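# Swap the pink and yellow flowers between their pegs

## Task

Exchange the pink and yellow flowers so that each ends up on the peg the other occupied at the start. No stem may be bent out of shape. At the end, the dryer must still hang on its rail, and every flower must hang upside down, held by a clip on its stem.

## Robot and tools

Robot: two arms, left_arm and right_arm, each with a two-finger gripper. The scene frame has its origin on the table top, midway between the two nominal bases. +z points up, +x points out over the table, and left_arm sits on the +y side. Image left and right do not follow the arm names. Calibrated bases in the scene frame: left_arm at (-0.022, +0.332, +0.008) m, quat_wxyz (+1.000, 0, 0, -0.008). right_arm at (+0.007, -0.249, +0.027) m, quat_wxyz (+1.000, 0, 0, +0.005). Both bases have up along their own +z.

Frames: every hand position, quaternion, target and wrist-camera pose belonging to an arm is given in that arm's own base frame. Fixed cameras and the table use the scene frame. The fingers point along the gripper's +z axis and open and close along its y axis. end_effector_position is the point between the finger pads, about 1 cm short of the fingertips. Reported poses can be a few centimetres off, and an arm can rest a centimetre or more from its command in free air because of friction and weight.

Row format, shared by execute_actions and move: one flat list of 16 numbers covering both arms, always all 16 even when one arm stays still. The order is left x, y, z, qw, qx, qy, qz, opening, then the same eight for right. x, y, z is an absolute target for end_effector_position, in metres, in that arm's base frame. qw..qz is an absolute orientation with w first. Opening runs from -1 (closed) to +1 (fully open, 0.094 m).

execute_actions(actions, cameras): actions is a list of actions. Each action is a list of up to 15 rows, and each row lasts one 1/30 s step. If there are fewer than 15 rows, the last row is held for the remaining steps. A target more than 0.6 m from that gripper's current position along any of its own axes gets the action refused for both arms. If the first action fails this check against the last reported state, or any action is malformed, the whole call is refused. An empty list just returns the state and images. cameras picks which images come back: omitted, null or ["all"] gives all, [] gives none, and an unknown name invalidates the call.

move(target, speed, blend, opening_speed, blocking, cameras): drives each gripper in a straight line from its Hand target to the pose in target. target is one 16-number row or a list of up to 15 rows, all sharing a 10 s cap, and has no 0.6 m limit. speed is in m/s, from 0.002 to 4.3, default 0.25; rotation is capped at twice that value in rad/s. Give one speed, or one per target. blend is in metres: corners at intermediate targets are rounded within that distance. The default is 0, which means stop and continue at once. opening_speed is the rate on the -1..1 scale per second, minimum 0.2; use it near its minimum when gripping something fragile, such as a stem. blocking=false returns after about 0.5 s while the motion continues, and a new move takes over from the current point. The paths ignore obstacles and the other arm. Fast motion makes the gripper lag, stray and overshoot, especially with the arm stretched out. Going close past an arm's own base can flip its shoulder posture, so route around it. When the opening of a later listed target changes, the move pauses until everything is at rest. The result adds a move: line whose ending can be done, off_target, moving, held or fault. An arm not named in that line is done, meaning it rests within 10 mm and 2 degrees of its target. limits=paced means the commanded pose was clipped; limits=held means a check withheld steps. Being done does not prove there is no contact.

wait(seconds, cameras): seconds from 0 to 10. The arms hold their last commands, and a running move continues. stop(cameras): brakes the current move to rest, and needs room to do so. zoom_image(camera, region): region is [x0, y0, x1, y1] in pixels of that camera's latest image, at most 504x504. read_manual(section): licence texts only. finished_scene(scene): integer 1 or 2. It ends the scene for good, and the goal must then hold without the robot.

Cameras, each 672x504: cam_head_left, cam_head_right, cam_high, cam_low, cam_left_wrist, cam_right_wrist. Wrist images can lag while the arm moves.

Result lines: end_effector_position and end_effector_quat_wxyz per arm. Hand target shows where each arm is actually being sent, which may fall short of your command; send the rest next time. Tool commands shows the current gripper commands. grip_measured is the finger opening on the -1..1 scale; with nothing held it reads slightly wide. grip_effort_nm is the gripper motor effort, negative when closing; it is not a pad force. Joint positions ends with the finger opening in metres. Joint velocities reads "within noise" when the arm is still. Joint torques include gravity and carry offsets, and numbers 3 and 4 wrap at ±28 N m. MOTOR HOT appears at 85 °C, and an OVER-TEMPERATURE FAULT at 100 °C makes that arm go limp for 30 to 60 s or more.

Control habits: to keep an arm still, resend its whole last reported pose and the opening it should have in every row of every call. To keep an orientation steady, repeat the same quaternion rather than the drifting measured one. Each step clips orientation changes to 40 degrees. Tiny moves may not start. Writing 0 for an opening is a real command, so resend the current value to leave a gripper unchanged. To release, command well above grip_measured. Grip force is about 50-64 N per pad, with a hard spike at first contact.

Avoid: dropping or releasing moving objects; slams, fast contacts, and targets pushed far beyond a contact point; any contact between the two arms, grippers or wrist cameras, including closing on the other arm's fingers; knocking anything off the table; crushing or bending stems; and holding loads or a stretched-out arm for long, which overheats the motors. Something may occasionally nudge loose objects.

Each tool is called after "Call:" as name(argument=value, ...), one argument or row to a line, values as JSON.

## Session

Call:
execute_actions(
  actions=[],
)

Scene clock: 0.00 s.
left_arm: end_effector_position=(+0.2569, -0.0827, +0.2388) grip_measured=+1.000 grip_effort_nm=n/a end_effector_quat_wxyz=(+0.234, -0.475, +0.849, -0.012) | right_arm: end_effector_position=(+0.4016, -0.0080, +0.3089) grip_measured=+1.000 grip_effort_nm=n/a end_effector_quat_wxyz=(+0.174, -0.236, +0.924, +0.245)
Joint positions: left_arm=[-0.559 0.839 0.854 -1.323 -0.397 -1.526 0.094] | right_arm=[-0.266 1.317 1.342 -1.525 -0.607 -0.743 0.094]
Joint velocities: within noise
Joint torques (N m): no reading
Heat: left arm: hottest elbow 32 °C; right arm: hottest waist 31 °C.
Hand target: left_arm +0.2625, -0.0863, +0.2520; +0.241, -0.476, +0.845, -0.026 | right_arm +0.4067, -0.0095, +0.3157; +0.181, -0.238, +0.923, +0.241
Tool commands: left_gripper/opening=+1.0 right_gripper/opening=+1.0

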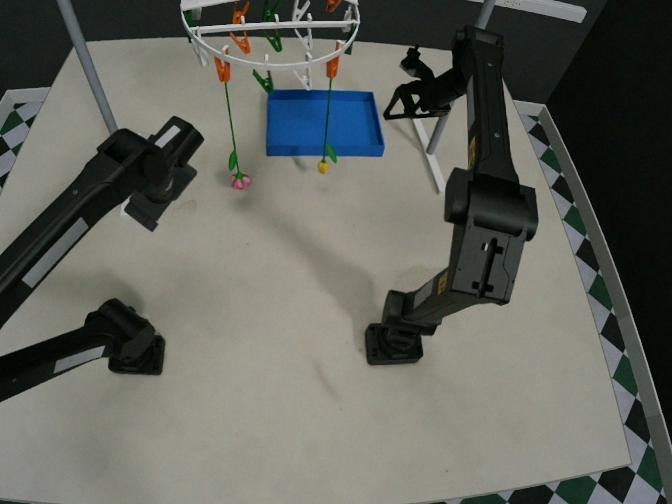

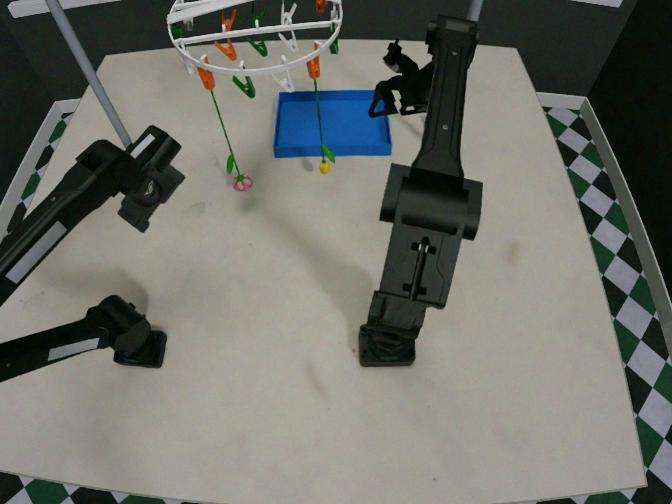

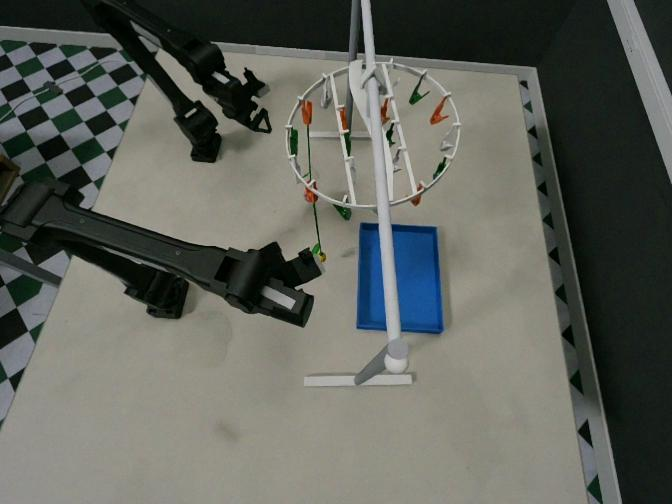

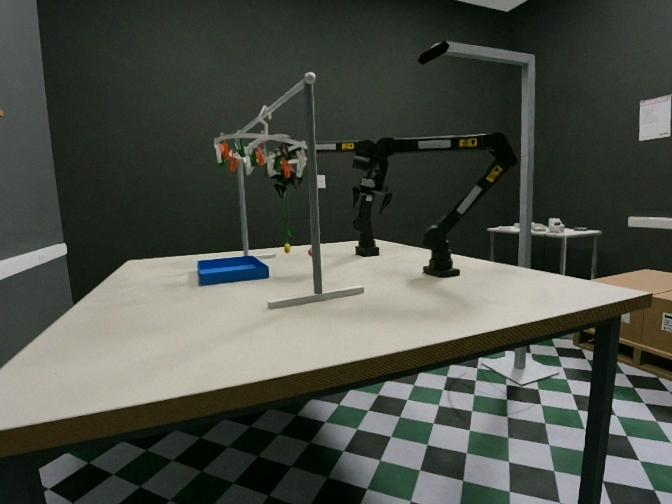

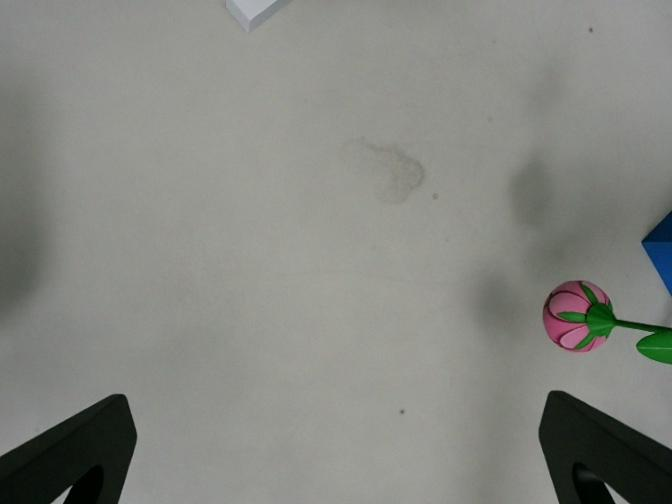

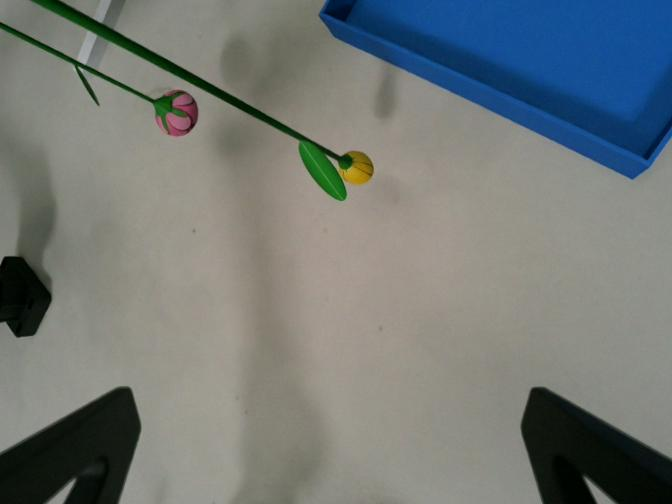

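Call:
zoom_image(
  camera="cam_head_left",
  region=[160, 0, 400, 200],
)

Call:
zoom_image(
  camera="cam_high",
  region=[260, 40, 480, 280],
)

Call:
zoom_image(
  camera="cam_low",
  region=[200, 60, 340, 280],
)

Scaled by 2.100 from the camera's 672x504 image, which has a finer 960x720 frame.

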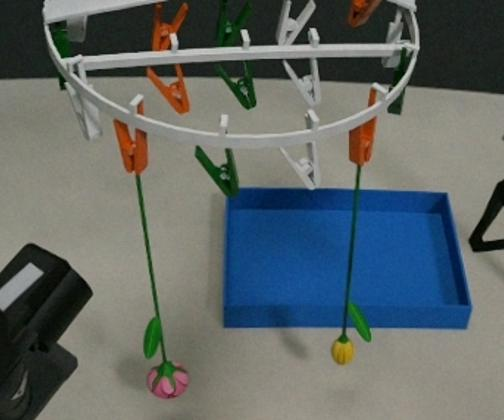

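Scaled by 2.100 from the camera's 672x504 image, which has a finer 960x720 frame.

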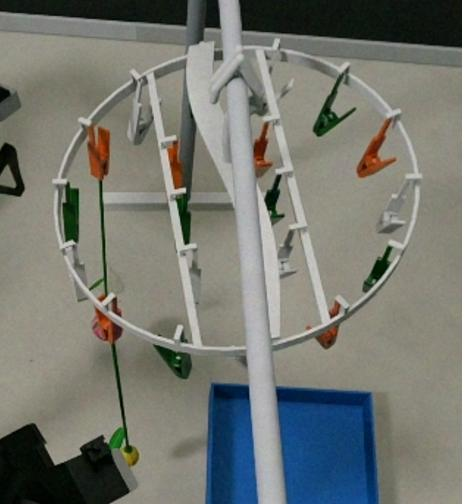

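Scaled by 2.291 from the camera's 672x504 image, which has a finer 960x720 frame.

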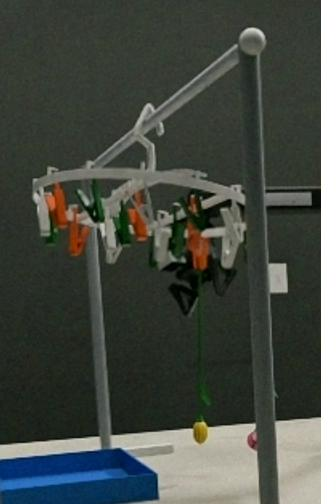

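Call:
move(
  target=[0.21, -0.17, 0.43, 0.7071, 0, 0.7071, 0, 1, 0.213, 0.099, 0.41, 0.7071, 0, 0.7071, 0, 1],
  speed=0.3,
)

Scene clock: 33.60 s.
left_arm: end_effector_position=(+0.2091, -0.1742, +0.4253) grip_measured=+1.000 grip_effort_nm=-0.032 end_effector_quat_wxyz=(+0.704, +0.008, +0.710, +0.004) | right_arm: end_effector_position=(+0.2128, +0.0949, +0.4163) grip_measured=+1.000 grip_effort_nm=-0.007 end_effector_quat_wxyz=(+0.708, +0.010, +0.707, +0.005)
Joint positions: left_arm=[-1.357 0.513 0.655 -0.182 -1.351 -0.021 0.094] | right_arm=[1.172 0.243 0.586 -0.339 1.179 0.017 0.094]
Joint velocities: within noise
Joint torques (N m): left_arm=[3.19 -0.15 8.81 2.35 0.12 0.17] | right_arm=[1.03 6.36 7.73 2.25 0.09 -0.13]
Heat: left arm: hottest elbow 43 °C; right arm: hottest waist 31 °C.
Hand target: left_arm +0.2099, -0.1699, +0.4300; +0.706, +0.000, +0.708, +0.000 | right_arm +0.2131, +0.0989, +0.4100; +0.707, +0.000, +0.707, +0.000
Off the commanded pose: left_arm 0.006 m, 1 deg | right_arm 0.008 m, 1 deg.
move: done
camera_calibration:
cam_left_wrist: T_world_to_cam=[[-0.000378202, -0.999497, -0.0317137, -0.160664], [-0.428638, 0.0288146, -0.903017, 0.517395], [0.903476, 0.0132522, -0.428433, 0.0860543], [0, 0, 0, 1]] pos_world=[0.143966, -0.176632, 0.49899]
cam_right_wrist: T_world_to_cam=[[-0.00116378, -0.99993, -0.011772, 0.0989536], [-0.414123, 0.011197, -0.910152, 0.507131], [0.91022, 0.00381583, -0.414107, 0.065179], [0, 0, 0, 1]] pos_world=[0.150803, 0.0930196, 0.489722]

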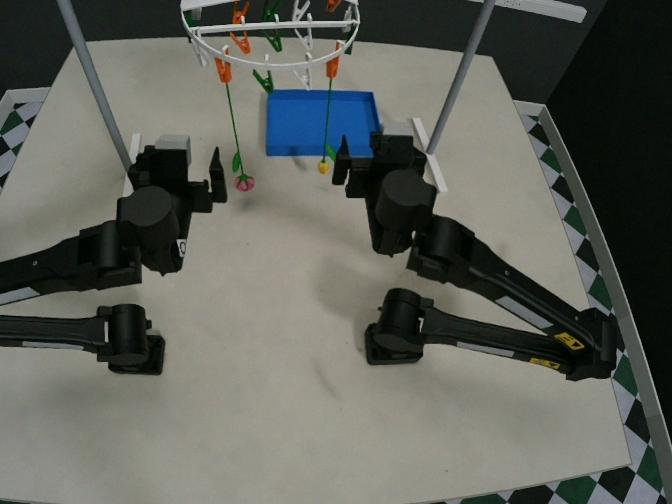

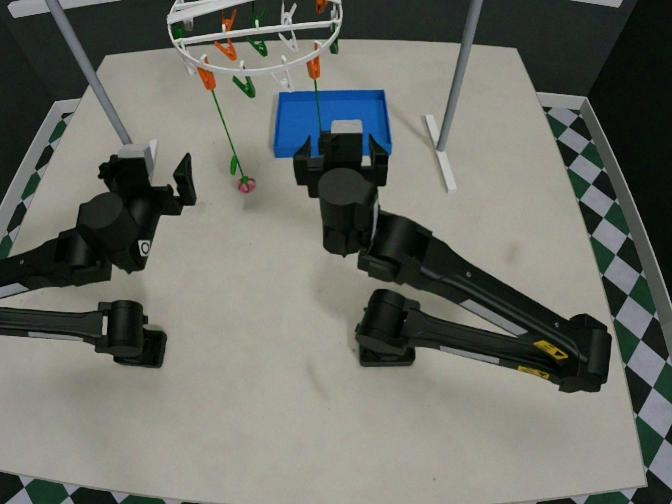

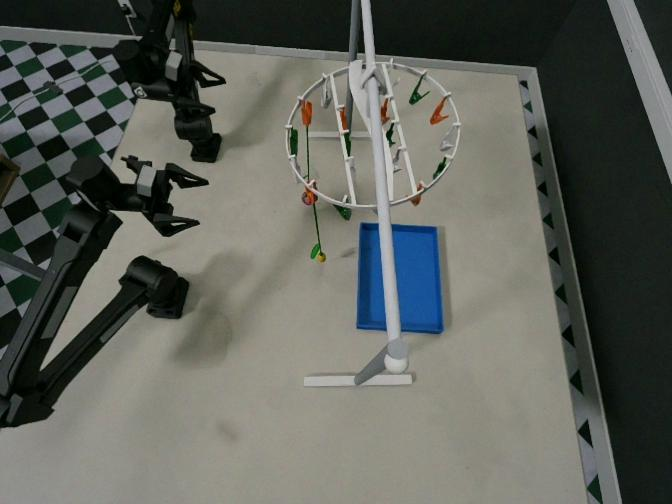

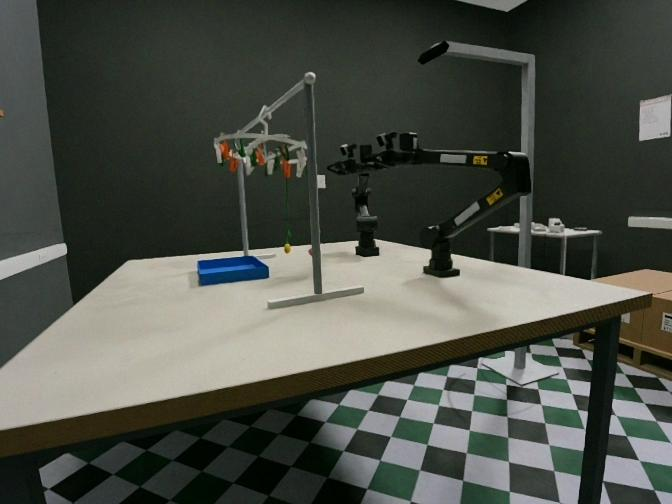

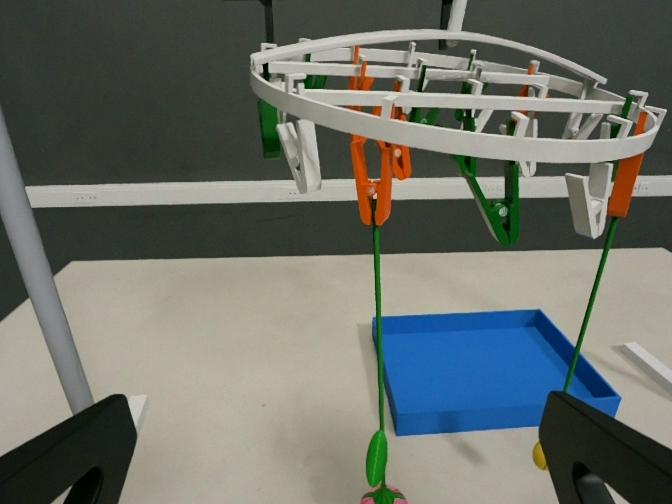

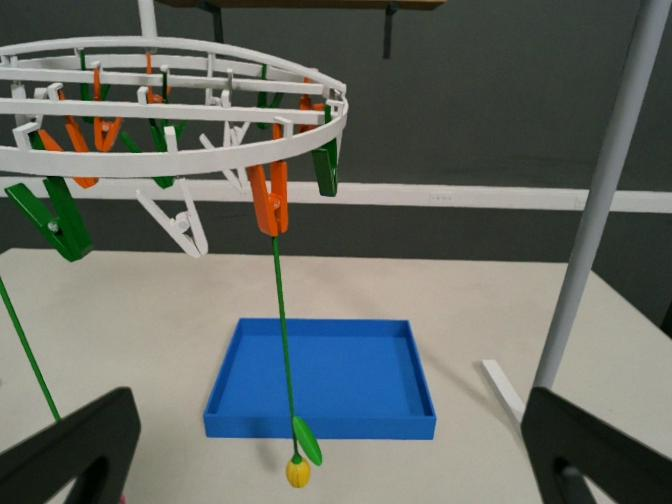

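Call:
zoom_image(
  camera="cam_left_wrist",
  region=[240, 20, 480, 260],
)

Call:
zoom_image(
  camera="cam_right_wrist",
  region=[120, 50, 360, 290],
)

Scaled by 2.100 from the camera's 672x504 image, which has a finer 960x720 frame.

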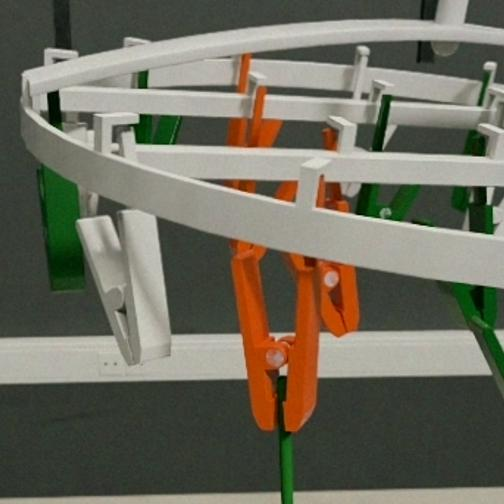

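Scaled by 2.100 from the camera's 672x504 image, which has a finer 960x720 frame.

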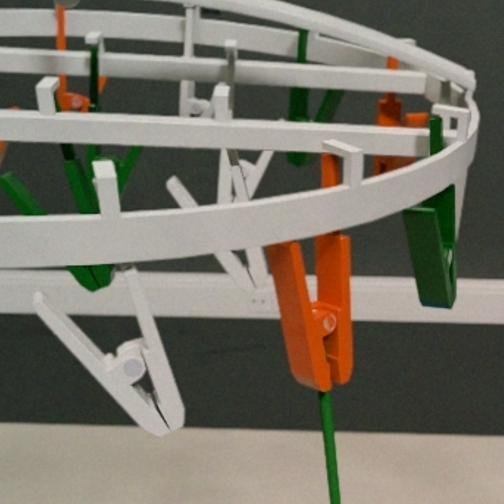

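Call:
move(
  target=[0.335, -0.182, 0.417, 0.6964, 0.1228, 0.6964, -0.1228, 1, 0.304, 0.096, 0.398, 0.6964, -0.1228, 0.6964, 0.1228, 1],
  speed=0.25,
  cameras=["cam_left_wrist","cam_right_wrist","cam_head_left"],
)

Call:
zoom_image(
  camera="cam_left_wrist",
  region=[200, 0, 500, 300],
)

Call:
zoom_image(
  camera="cam_right_wrist",
  region=[200, 0, 500, 300],
)

Scene clock: 91.37 s.
left_arm: end_effector_position=(+0.3314, -0.1834, +0.4063) grip_measured=+1.000 grip_effort_nm=-0.037 end_effector_quat_wxyz=(+0.687, +0.126, +0.705, -0.125) | right_arm: end_effector_position=(+0.3006, +0.0980, +0.4037) grip_measured=+1.000 grip_effort_nm=0.007 end_effector_quat_wxyz=(+0.696, -0.120, +0.696, +0.131)
Joint positions: left_arm=[-0.626 0.625 0.64 -0.042 -0.27 -0.01 0.094] | right_arm=[0.269 0.378 0.562 -0.181 -0.088 0.017 0.094]
Joint velocities: within noise
Joint torques (N m): left_arm=[3.25 -0.5 10.11 2.99 0.13 0.17] | right_arm=[-0.38 4.07 8.61 2.76 -0.06 -0.12]
Heat: left arm: hottest elbow 43 °C; right arm: hottest waist 31 °C.
Hand target: left_arm +0.3347, -0.1818, +0.4169; +0.696, +0.123, +0.696, -0.123 | right_arm +0.3038, +0.0960, +0.3982; +0.696, -0.123, +0.696, +0.123
Off the commanded pose: left_arm 0.011 m, 2 deg | right_arm 0.007 m, 1 deg.
move: off_target (left_arm)
camera_calibration:
cam_left_wrist: T_world_to_cam=[[-0.343498, -0.939093, -0.0106374, -0.0541982], [-0.413981, 0.161572, -0.895831, 0.569464], [0.842988, -0.303313, -0.444267, -0.0639797], [0, 0, 0, 1]] pos_world=[0.271064, -0.162312, 0.481143]
cam_right_wrist: T_world_to_cam=[[0.354551, -0.935006, -0.00755523, -0.0130055], [-0.388479, -0.139951, -0.910768, 0.539441], [0.850516, 0.325849, -0.41285, -0.0341017], [0, 0, 0, 1]] pos_world=[0.243176, 0.0744468, 0.477128]
Images, in order (width x height): cam_head_left 672x504, cam_left_wrist 672x504, cam_right_wrist 672x504.

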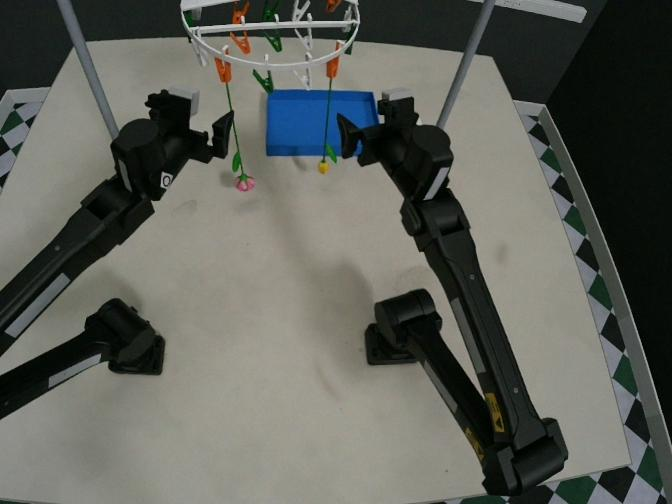

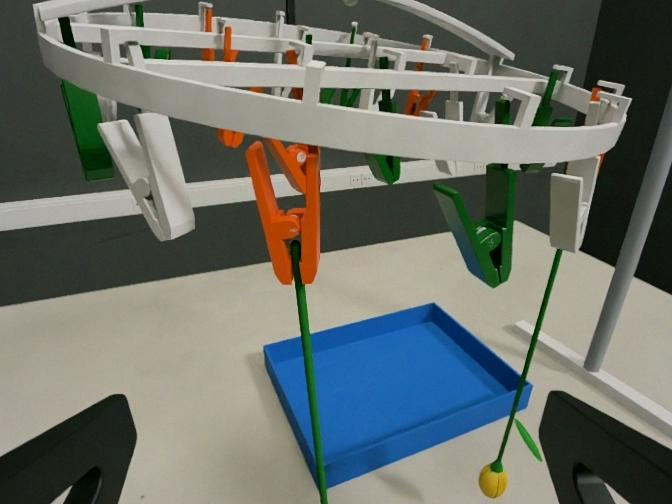

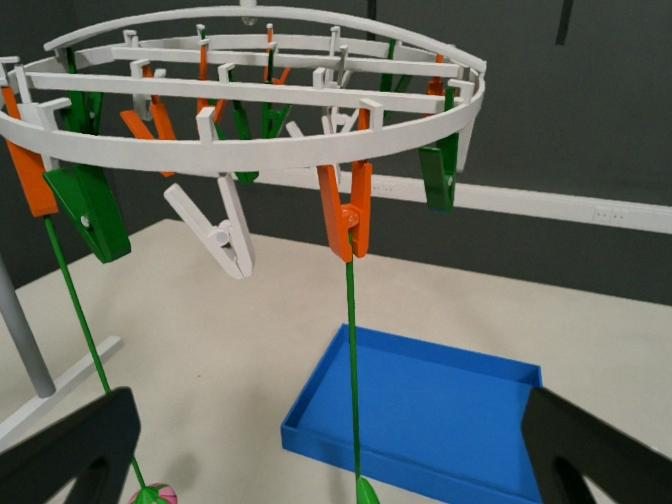

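Scaled by 1.680 from the camera's 672x504 image, which has a finer 960x720 frame.

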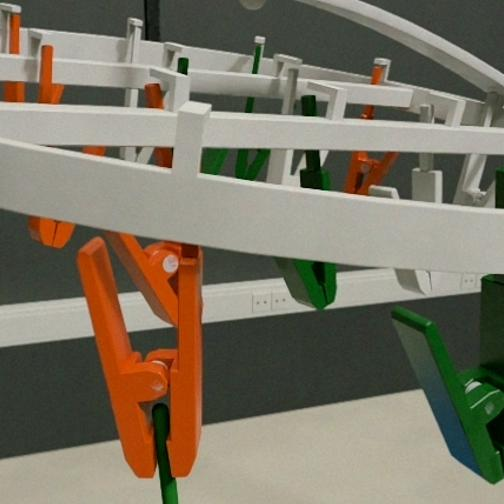

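Scaled by 1.680 from the camera's 672x504 image, which has a finer 960x720 frame.

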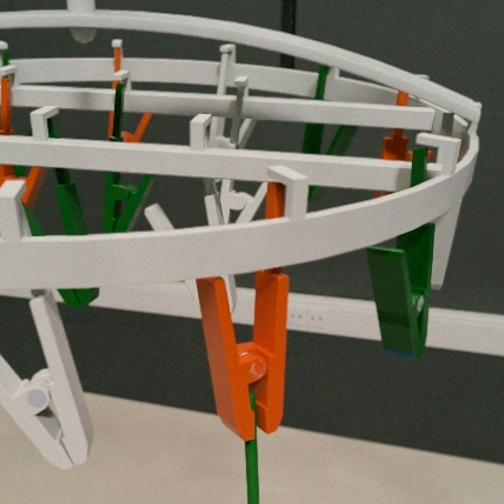

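Call:
move(
  target=[0.368, -0.176, 0.437, 0.7408, 0.1252, 0.644, -0.144, 1, 0.329, 0.305, 0.222, 0.8754, -0.1094, 0.4082, 0.2346, 1],
  speed=0.25,
)

Scene clock: 119.37 s.
left_arm: end_effector_position=(+0.3640, -0.1779, +0.4309) grip_measured=+1.000 grip_effort_nm=-0.037 end_effector_quat_wxyz=(+0.734, +0.126, +0.651, -0.148) | right_arm: end_effector_position=(+0.3259, +0.2957, +0.2158) grip_measured=+1.000 grip_effort_nm=-0.002 end_effector_quat_wxyz=(+0.772, -0.163, +0.575, +0.216)
Joint positions: left_arm=[-0.499 0.716 0.64 0.198 -0.107 0.005 0.094] | right_arm=[0.849 1.58 0.317 1.566 0.287 -0.091 0.094]
Joint velocities: within noise
Joint torques (N m): left_arm=[3.25 -1.2 9.69 2.88 0.15 0.17] | right_arm=[1.14 -6.77 5.81 2.54 0.02 -0.11]
Heat: left arm: hottest elbow 49 °C; right arm: hottest elbow 33 °C.
Hand target: left_arm +0.3679, -0.1760, +0.4369; +0.741, +0.125, +0.644, -0.144 | right_arm +0.3288, +0.3048, +0.2228; +0.780, -0.163, +0.563, +0.217
Off the commanded pose: left_arm 0.008 m, 1 deg | right_arm 0.012 m, 23 deg.
joint sent to its limit (right arm) — joint 4 (wrist pitch), upper limit. The joint targets are off in orientation, not in position.
move: off_target (right_arm)
camera_calibration:
cam_left_wrist: T_world_to_cam=[[-0.375762, -0.926704, -0.00481812, -0.0261135], [-0.283929, 0.120074, -0.951297, 0.573301], [0.88215, -0.356093, -0.308237, -0.161205], [0, 0, 0, 1]] pos_world=[0.295171, -0.150442, 0.495564]
cam_right_wrist: T_world_to_cam=[[0.523649, -0.851841, 0.0126303, 0.0774509], [-0.110514, -0.0826211, -0.990434, 0.315371], [0.844736, 0.517244, -0.137405, -0.311679], [0, 0, 0, 1]] pos_world=[0.257582, 0.253246, 0.26855]

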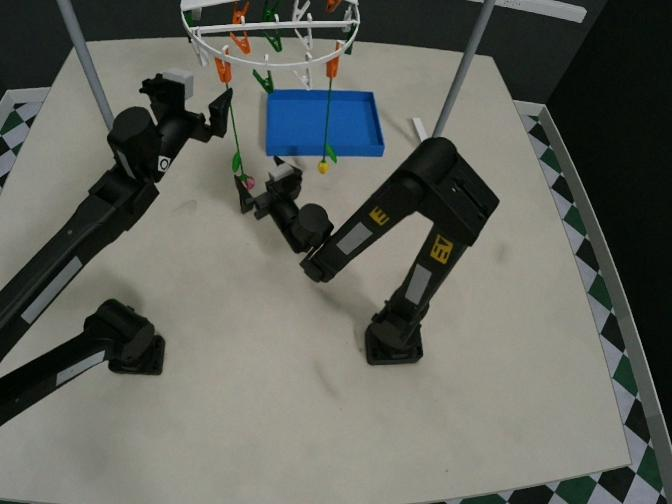

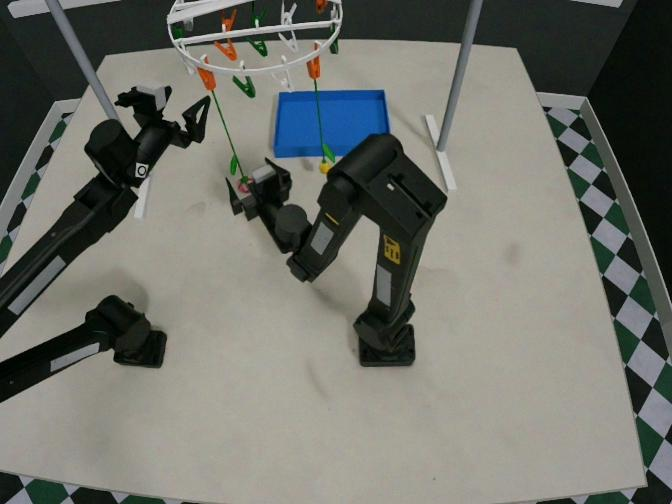

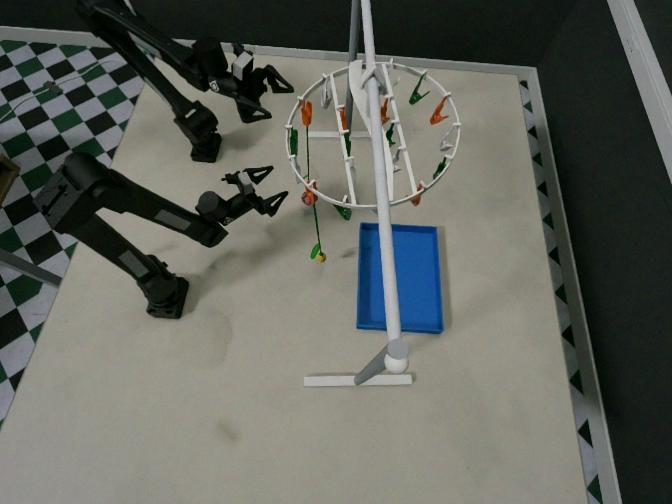

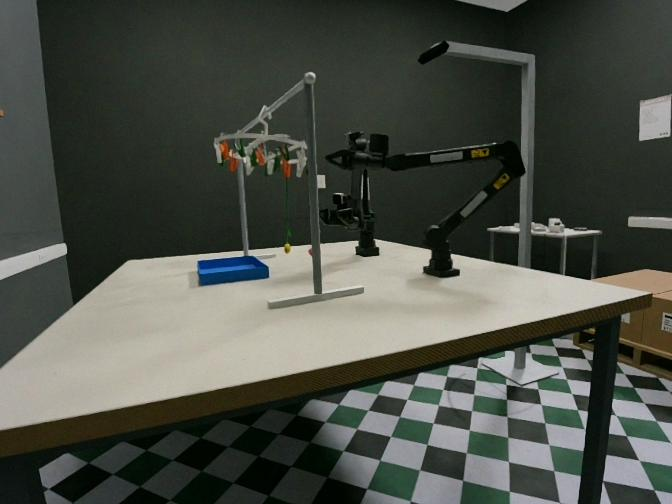

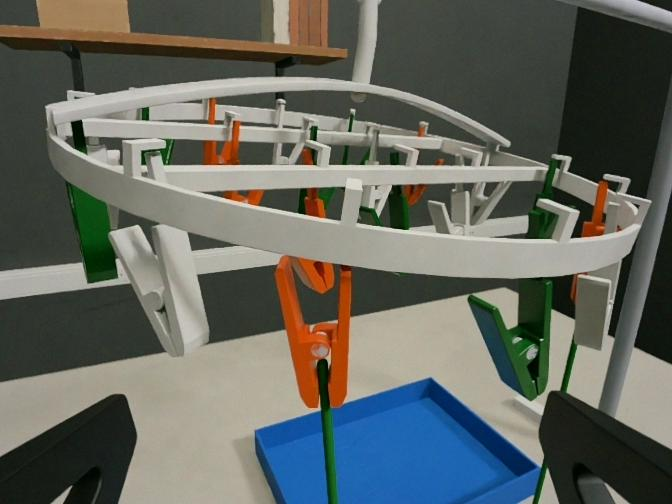

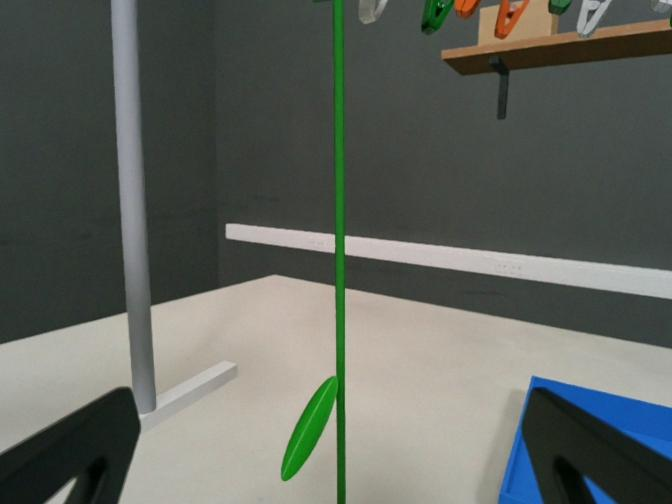

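Call:
move(
  target=[0.418, -0.196, 0.4365, 0.7408, 0.1252, 0.644, -0.144, 1, 0.390, 0.341, 0.292, 0.8365, -0.1294, 0.483, 0.2241, 1],
  speed=0.12,
  cameras=["cam_left_wrist","cam_right_wrist","cam_low","cam_high"],
)

Scene clock: 129.40 s.
left_arm: end_effector_position=(+0.4080, -0.1957, +0.3982) grip_measured=+1.000 grip_effort_nm=-0.027 end_effector_quat_wxyz=(+0.717, +0.132, +0.669, -0.143) | right_arm: end_effector_position=(+0.3804, +0.3378, +0.2830) grip_measured=+1.000 grip_effort_nm=-0.012 end_effector_quat_wxyz=(+0.823, -0.136, +0.501, +0.230)
Joint positions: left_arm=[-0.48 0.887 0.66 0.298 -0.088 0.005 0.094] | right_arm=[0.807 1.63 0.557 1.567 0.239 -0.12 0.094]
Joint velocities: within noise
Joint torques (N m): left_arm=[3.25 -2.49 13.24 2.93 0.14 0.14] | right_arm=[-0.15 -9.82 7.6 2.29 -0.14 -0.13]
Heat: left arm: hottest elbow 50 °C; right arm: hottest elbow 33 °C.
Hand target: left_arm +0.4154, -0.1948, +0.4356; +0.741, +0.125, +0.644, -0.144 | right_arm +0.3896, +0.3407, +0.2922; +0.833, -0.131, +0.488, +0.224
Off the commanded pose: left_arm 0.040 m, 4 deg | right_arm 0.014 m, 3 deg.
joint sent to its limit (right arm) — joint 4 (wrist pitch), upper limit. The joint targets still meet the commanded pose.
move: off_target (left_arm, right_arm)
camera_calibration:
cam_left_wrist: T_world_to_cam=[[-0.37614, -0.926485, -0.0120054, -0.0231795], [-0.325683, 0.144331, -0.934398, 0.57188], [0.867438, -0.347554, -0.356029, -0.189673], [0, 0, 0, 1]] pos_world=[0.342063, -0.169937, 0.466555]
cam_right_wrist: T_world_to_cam=[[0.5156, -0.856819, 0.00426673, 0.0910271], [0.0450798, 0.0221538, -0.998738, 0.299168], [0.855643, 0.515142, 0.0500478, -0.426754], [0, 0, 0, 1]] pos_world=[0.304729, 0.291205, 0.31976]
Images, in order (width x height): cam_high 672x504, cam_low 672x504, cam_left_wrist 672x504, cam_right_wrist 672x504.

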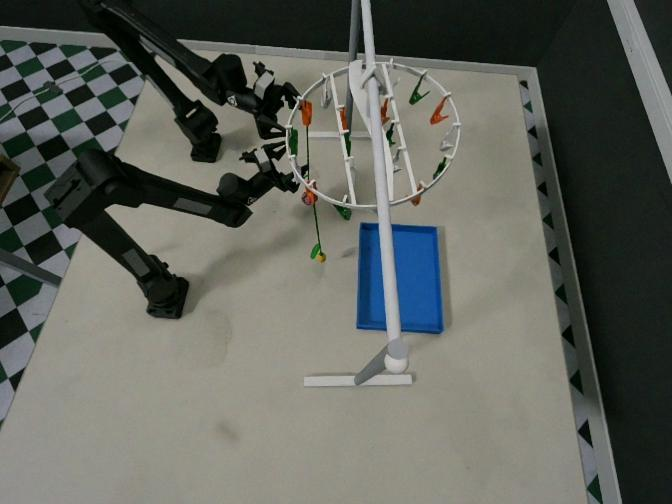

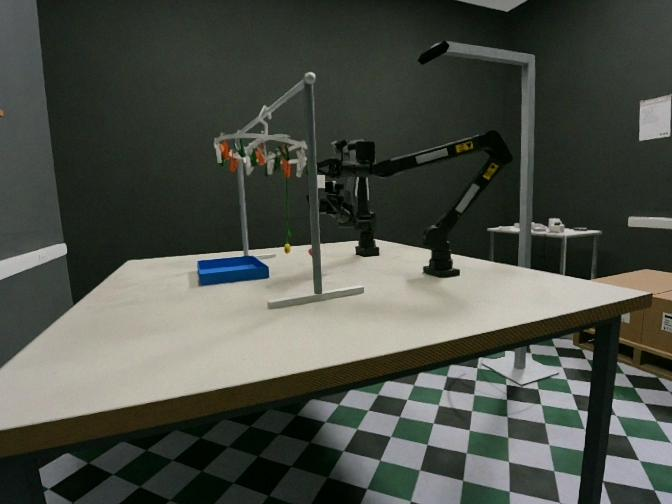

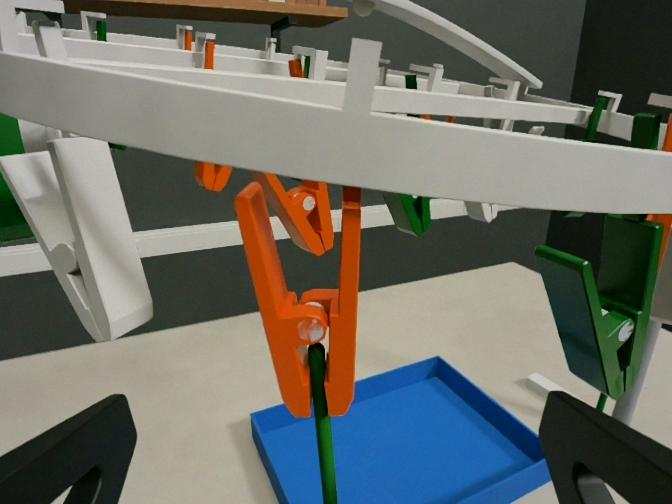

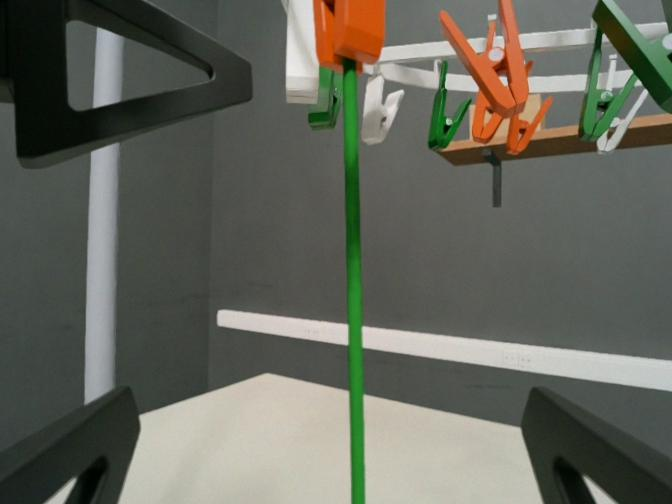

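Call:
move(
  target=[
    [0.371, -0.177, 0.425, 0.7408, 0.1252, 0.644, -0.144, 1, 0.413, 0.349, 0.292, 0.8365, -0.1294, 0.483, 0.2241, 1],
    [0.373, -0.177, 0.437, 0.7408, 0.1252, 0.644, -0.144, 0.0, 0.413, 0.349, 0.292, 0.8365, -0.1294, 0.483, 0.2241, 1],
  ],
  speed=0.12,
  cameras=["cam_left_wrist","cam_right_wrist"],
)

Scene clock: 152.77 s.
left_arm: end_effector_position=(+0.3743, -0.1766, +0.4246) grip_measured=+0.002 grip_effort_nm=-0.120 end_effector_quat_wxyz=(+0.735, +0.124, +0.650, -0.145) | right_arm: end_effector_position=(+0.4030, +0.3455, +0.2837) grip_measured=+1.000 grip_effort_nm=-0.007 end_effector_quat_wxyz=(+0.828, -0.136, +0.494, +0.226)
Joint positions: left_arm=[-0.48 0.749 0.634 0.239 -0.096 0.005 0.047] | right_arm=[0.778 1.681 0.621 1.567 0.214 -0.12 0.094]
Joint velocities: within noise
Joint torques (N m): left_arm=[2.37 -2.67 10.51 1.68 -0.01 0.16] | right_arm=[-0.09 -10.93 7.71 2.06 -0.15 0]
Heat: left arm: hottest elbow 50 °C; right arm: hottest elbow 32 °C.
Hand target: left_arm +0.3727, -0.1769, +0.4371; +0.741, +0.125, +0.644, -0.144 | right_arm +0.4126, +0.3486, +0.2918; +0.836, -0.130, +0.483, +0.224
Off the commanded pose: left_arm 0.012 m, 1 deg | right_arm 0.013 m, 2 deg.
move: off_target (left_arm, right_arm); target 2's new opening was sent with left_arm's hand 0.012 m and 1 deg from that target
camera_calibration:
cam_left_wrist: T_world_to_cam=[[-0.367952, -0.929826, -0.00584141, -0.0241409], [-0.282064, 0.117601, -0.952161, 0.569419], [0.886031, -0.348702, -0.305542, -0.173067], [0, 0, 0, 1]] pos_world=[0.305073, -0.14976, 0.489158]
cam_right_wrist: T_world_to_cam=[[0.50892, -0.860717, 0.0129249, 0.0875018], [0.063322, 0.0224582, -0.99774, 0.290972], [0.858482, 0.508589, 0.0659317, -0.453444], [0, 0, 0, 1]] pos_world=[0.326317, 0.299396, 0.31908]
Images, in order (width x height): cam_left_wrist 672x504, cam_right_wrist 672x504.

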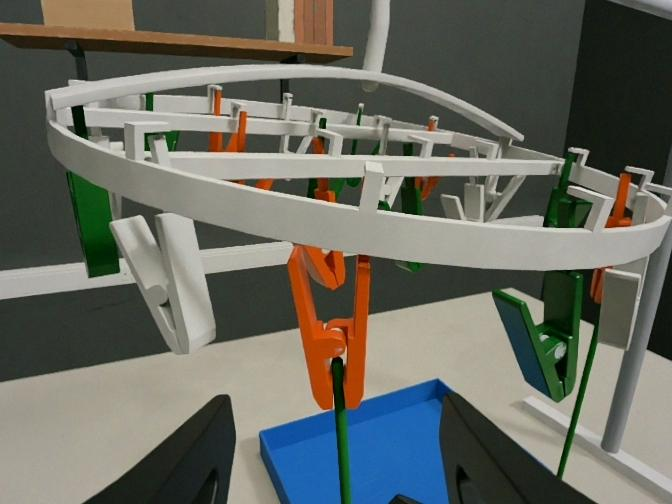

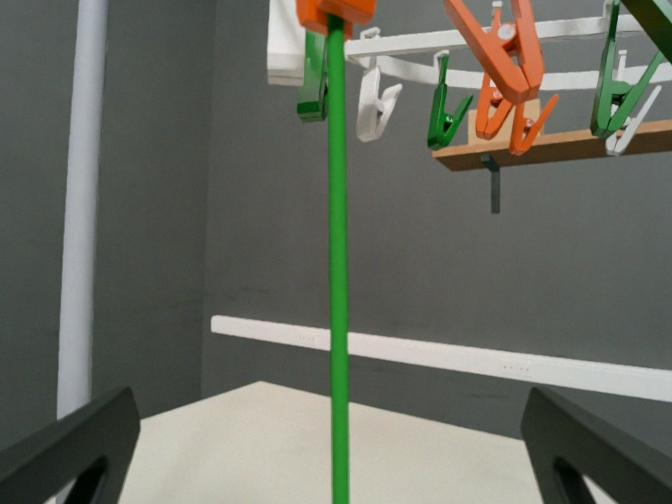

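Call:
move(
  target=[0.414, -0.196, 0.443, 0.7408, 0.1252, 0.644, -0.144, 0.0, 0.413, 0.349, 0.292, 0.8365, -0.1294, 0.483, 0.2241, -0.85],
  speed=0.1,
  opening_speed=0.8,
  cameras=["cam_left_wrist","cam_right_wrist"],
)

Scene clock: 161.37 s.
left_arm: end_effector_position=(+0.4059, -0.1936, +0.4045) grip_measured=+0.002 grip_effort_nm=-0.120 end_effector_quat_wxyz=(+0.718, +0.130, +0.669, -0.141) | right_arm: end_effector_position=(+0.4030, +0.3455, +0.2837) grip_measured=-0.848 grip_effort_nm=-0.081 end_effector_quat_wxyz=(+0.828, -0.136, +0.494, +0.226)
Joint positions: left_arm=[-0.48 0.873 0.67 0.274 -0.093 0.005 0.047] | right_arm=[0.778 1.681 0.621 1.567 0.214 -0.12 0.007]
Joint velocities: within noise
Joint torques (N m): left_arm=[2.84 -2.73 13.29 2.95 0.13 0.15] | right_arm=[-0.03 -10.99 7.75 2.04 -0.14 -0.01]
Heat: left arm: hottest elbow 52 °C; right arm: hottest elbow 32 °C.
Hand target: left_arm +0.4114, -0.1948, +0.4421; +0.741, +0.125, +0.644, -0.144 | right_arm +0.4126, +0.3486, +0.2918; +0.836, -0.130, +0.483, +0.224
Off the commanded pose: left_arm 0.039 m, 4 deg | right_arm 0.013 m, 2 deg.
move: off_target (left_arm, right_arm)
camera_calibration:
cam_left_wrist: T_world_to_cam=[[-0.370794, -0.928643, -0.0115634, -0.0246638], [-0.326688, 0.142077, -0.934393, 0.576752], [0.86936, -0.342689, -0.356057, -0.184723], [0, 0, 0, 1]] pos_world=[0.339864, -0.168149, 0.472856]
cam_right_wrist: T_world_to_cam=[[0.50892, -0.860717, 0.0129249, 0.0875018], [0.063322, 0.0224582, -0.99774, 0.290972], [0.858482, 0.508589, 0.0659317, -0.453444], [0, 0, 0, 1]] pos_world=[0.326317, 0.299396, 0.31908]
Images, in order (width x height): cam_left_wrist 672x504, cam_right_wrist 672x504.

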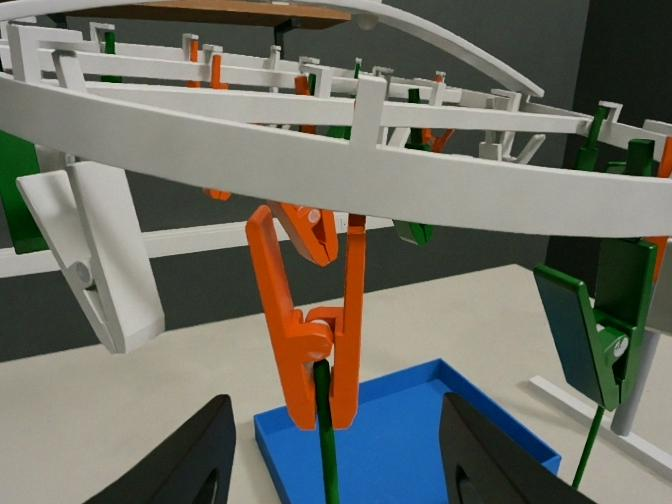

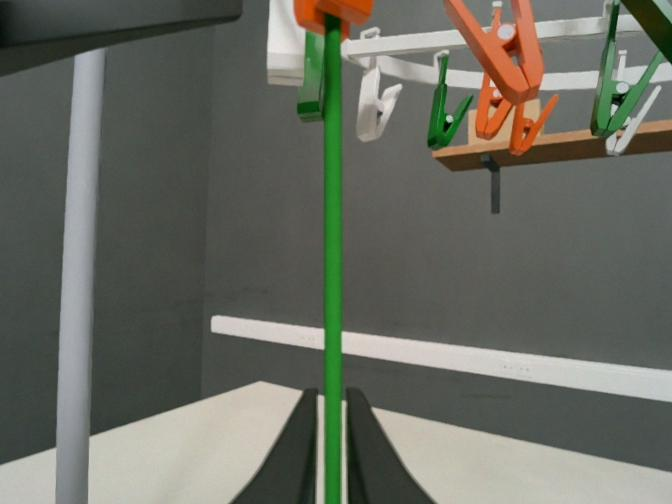

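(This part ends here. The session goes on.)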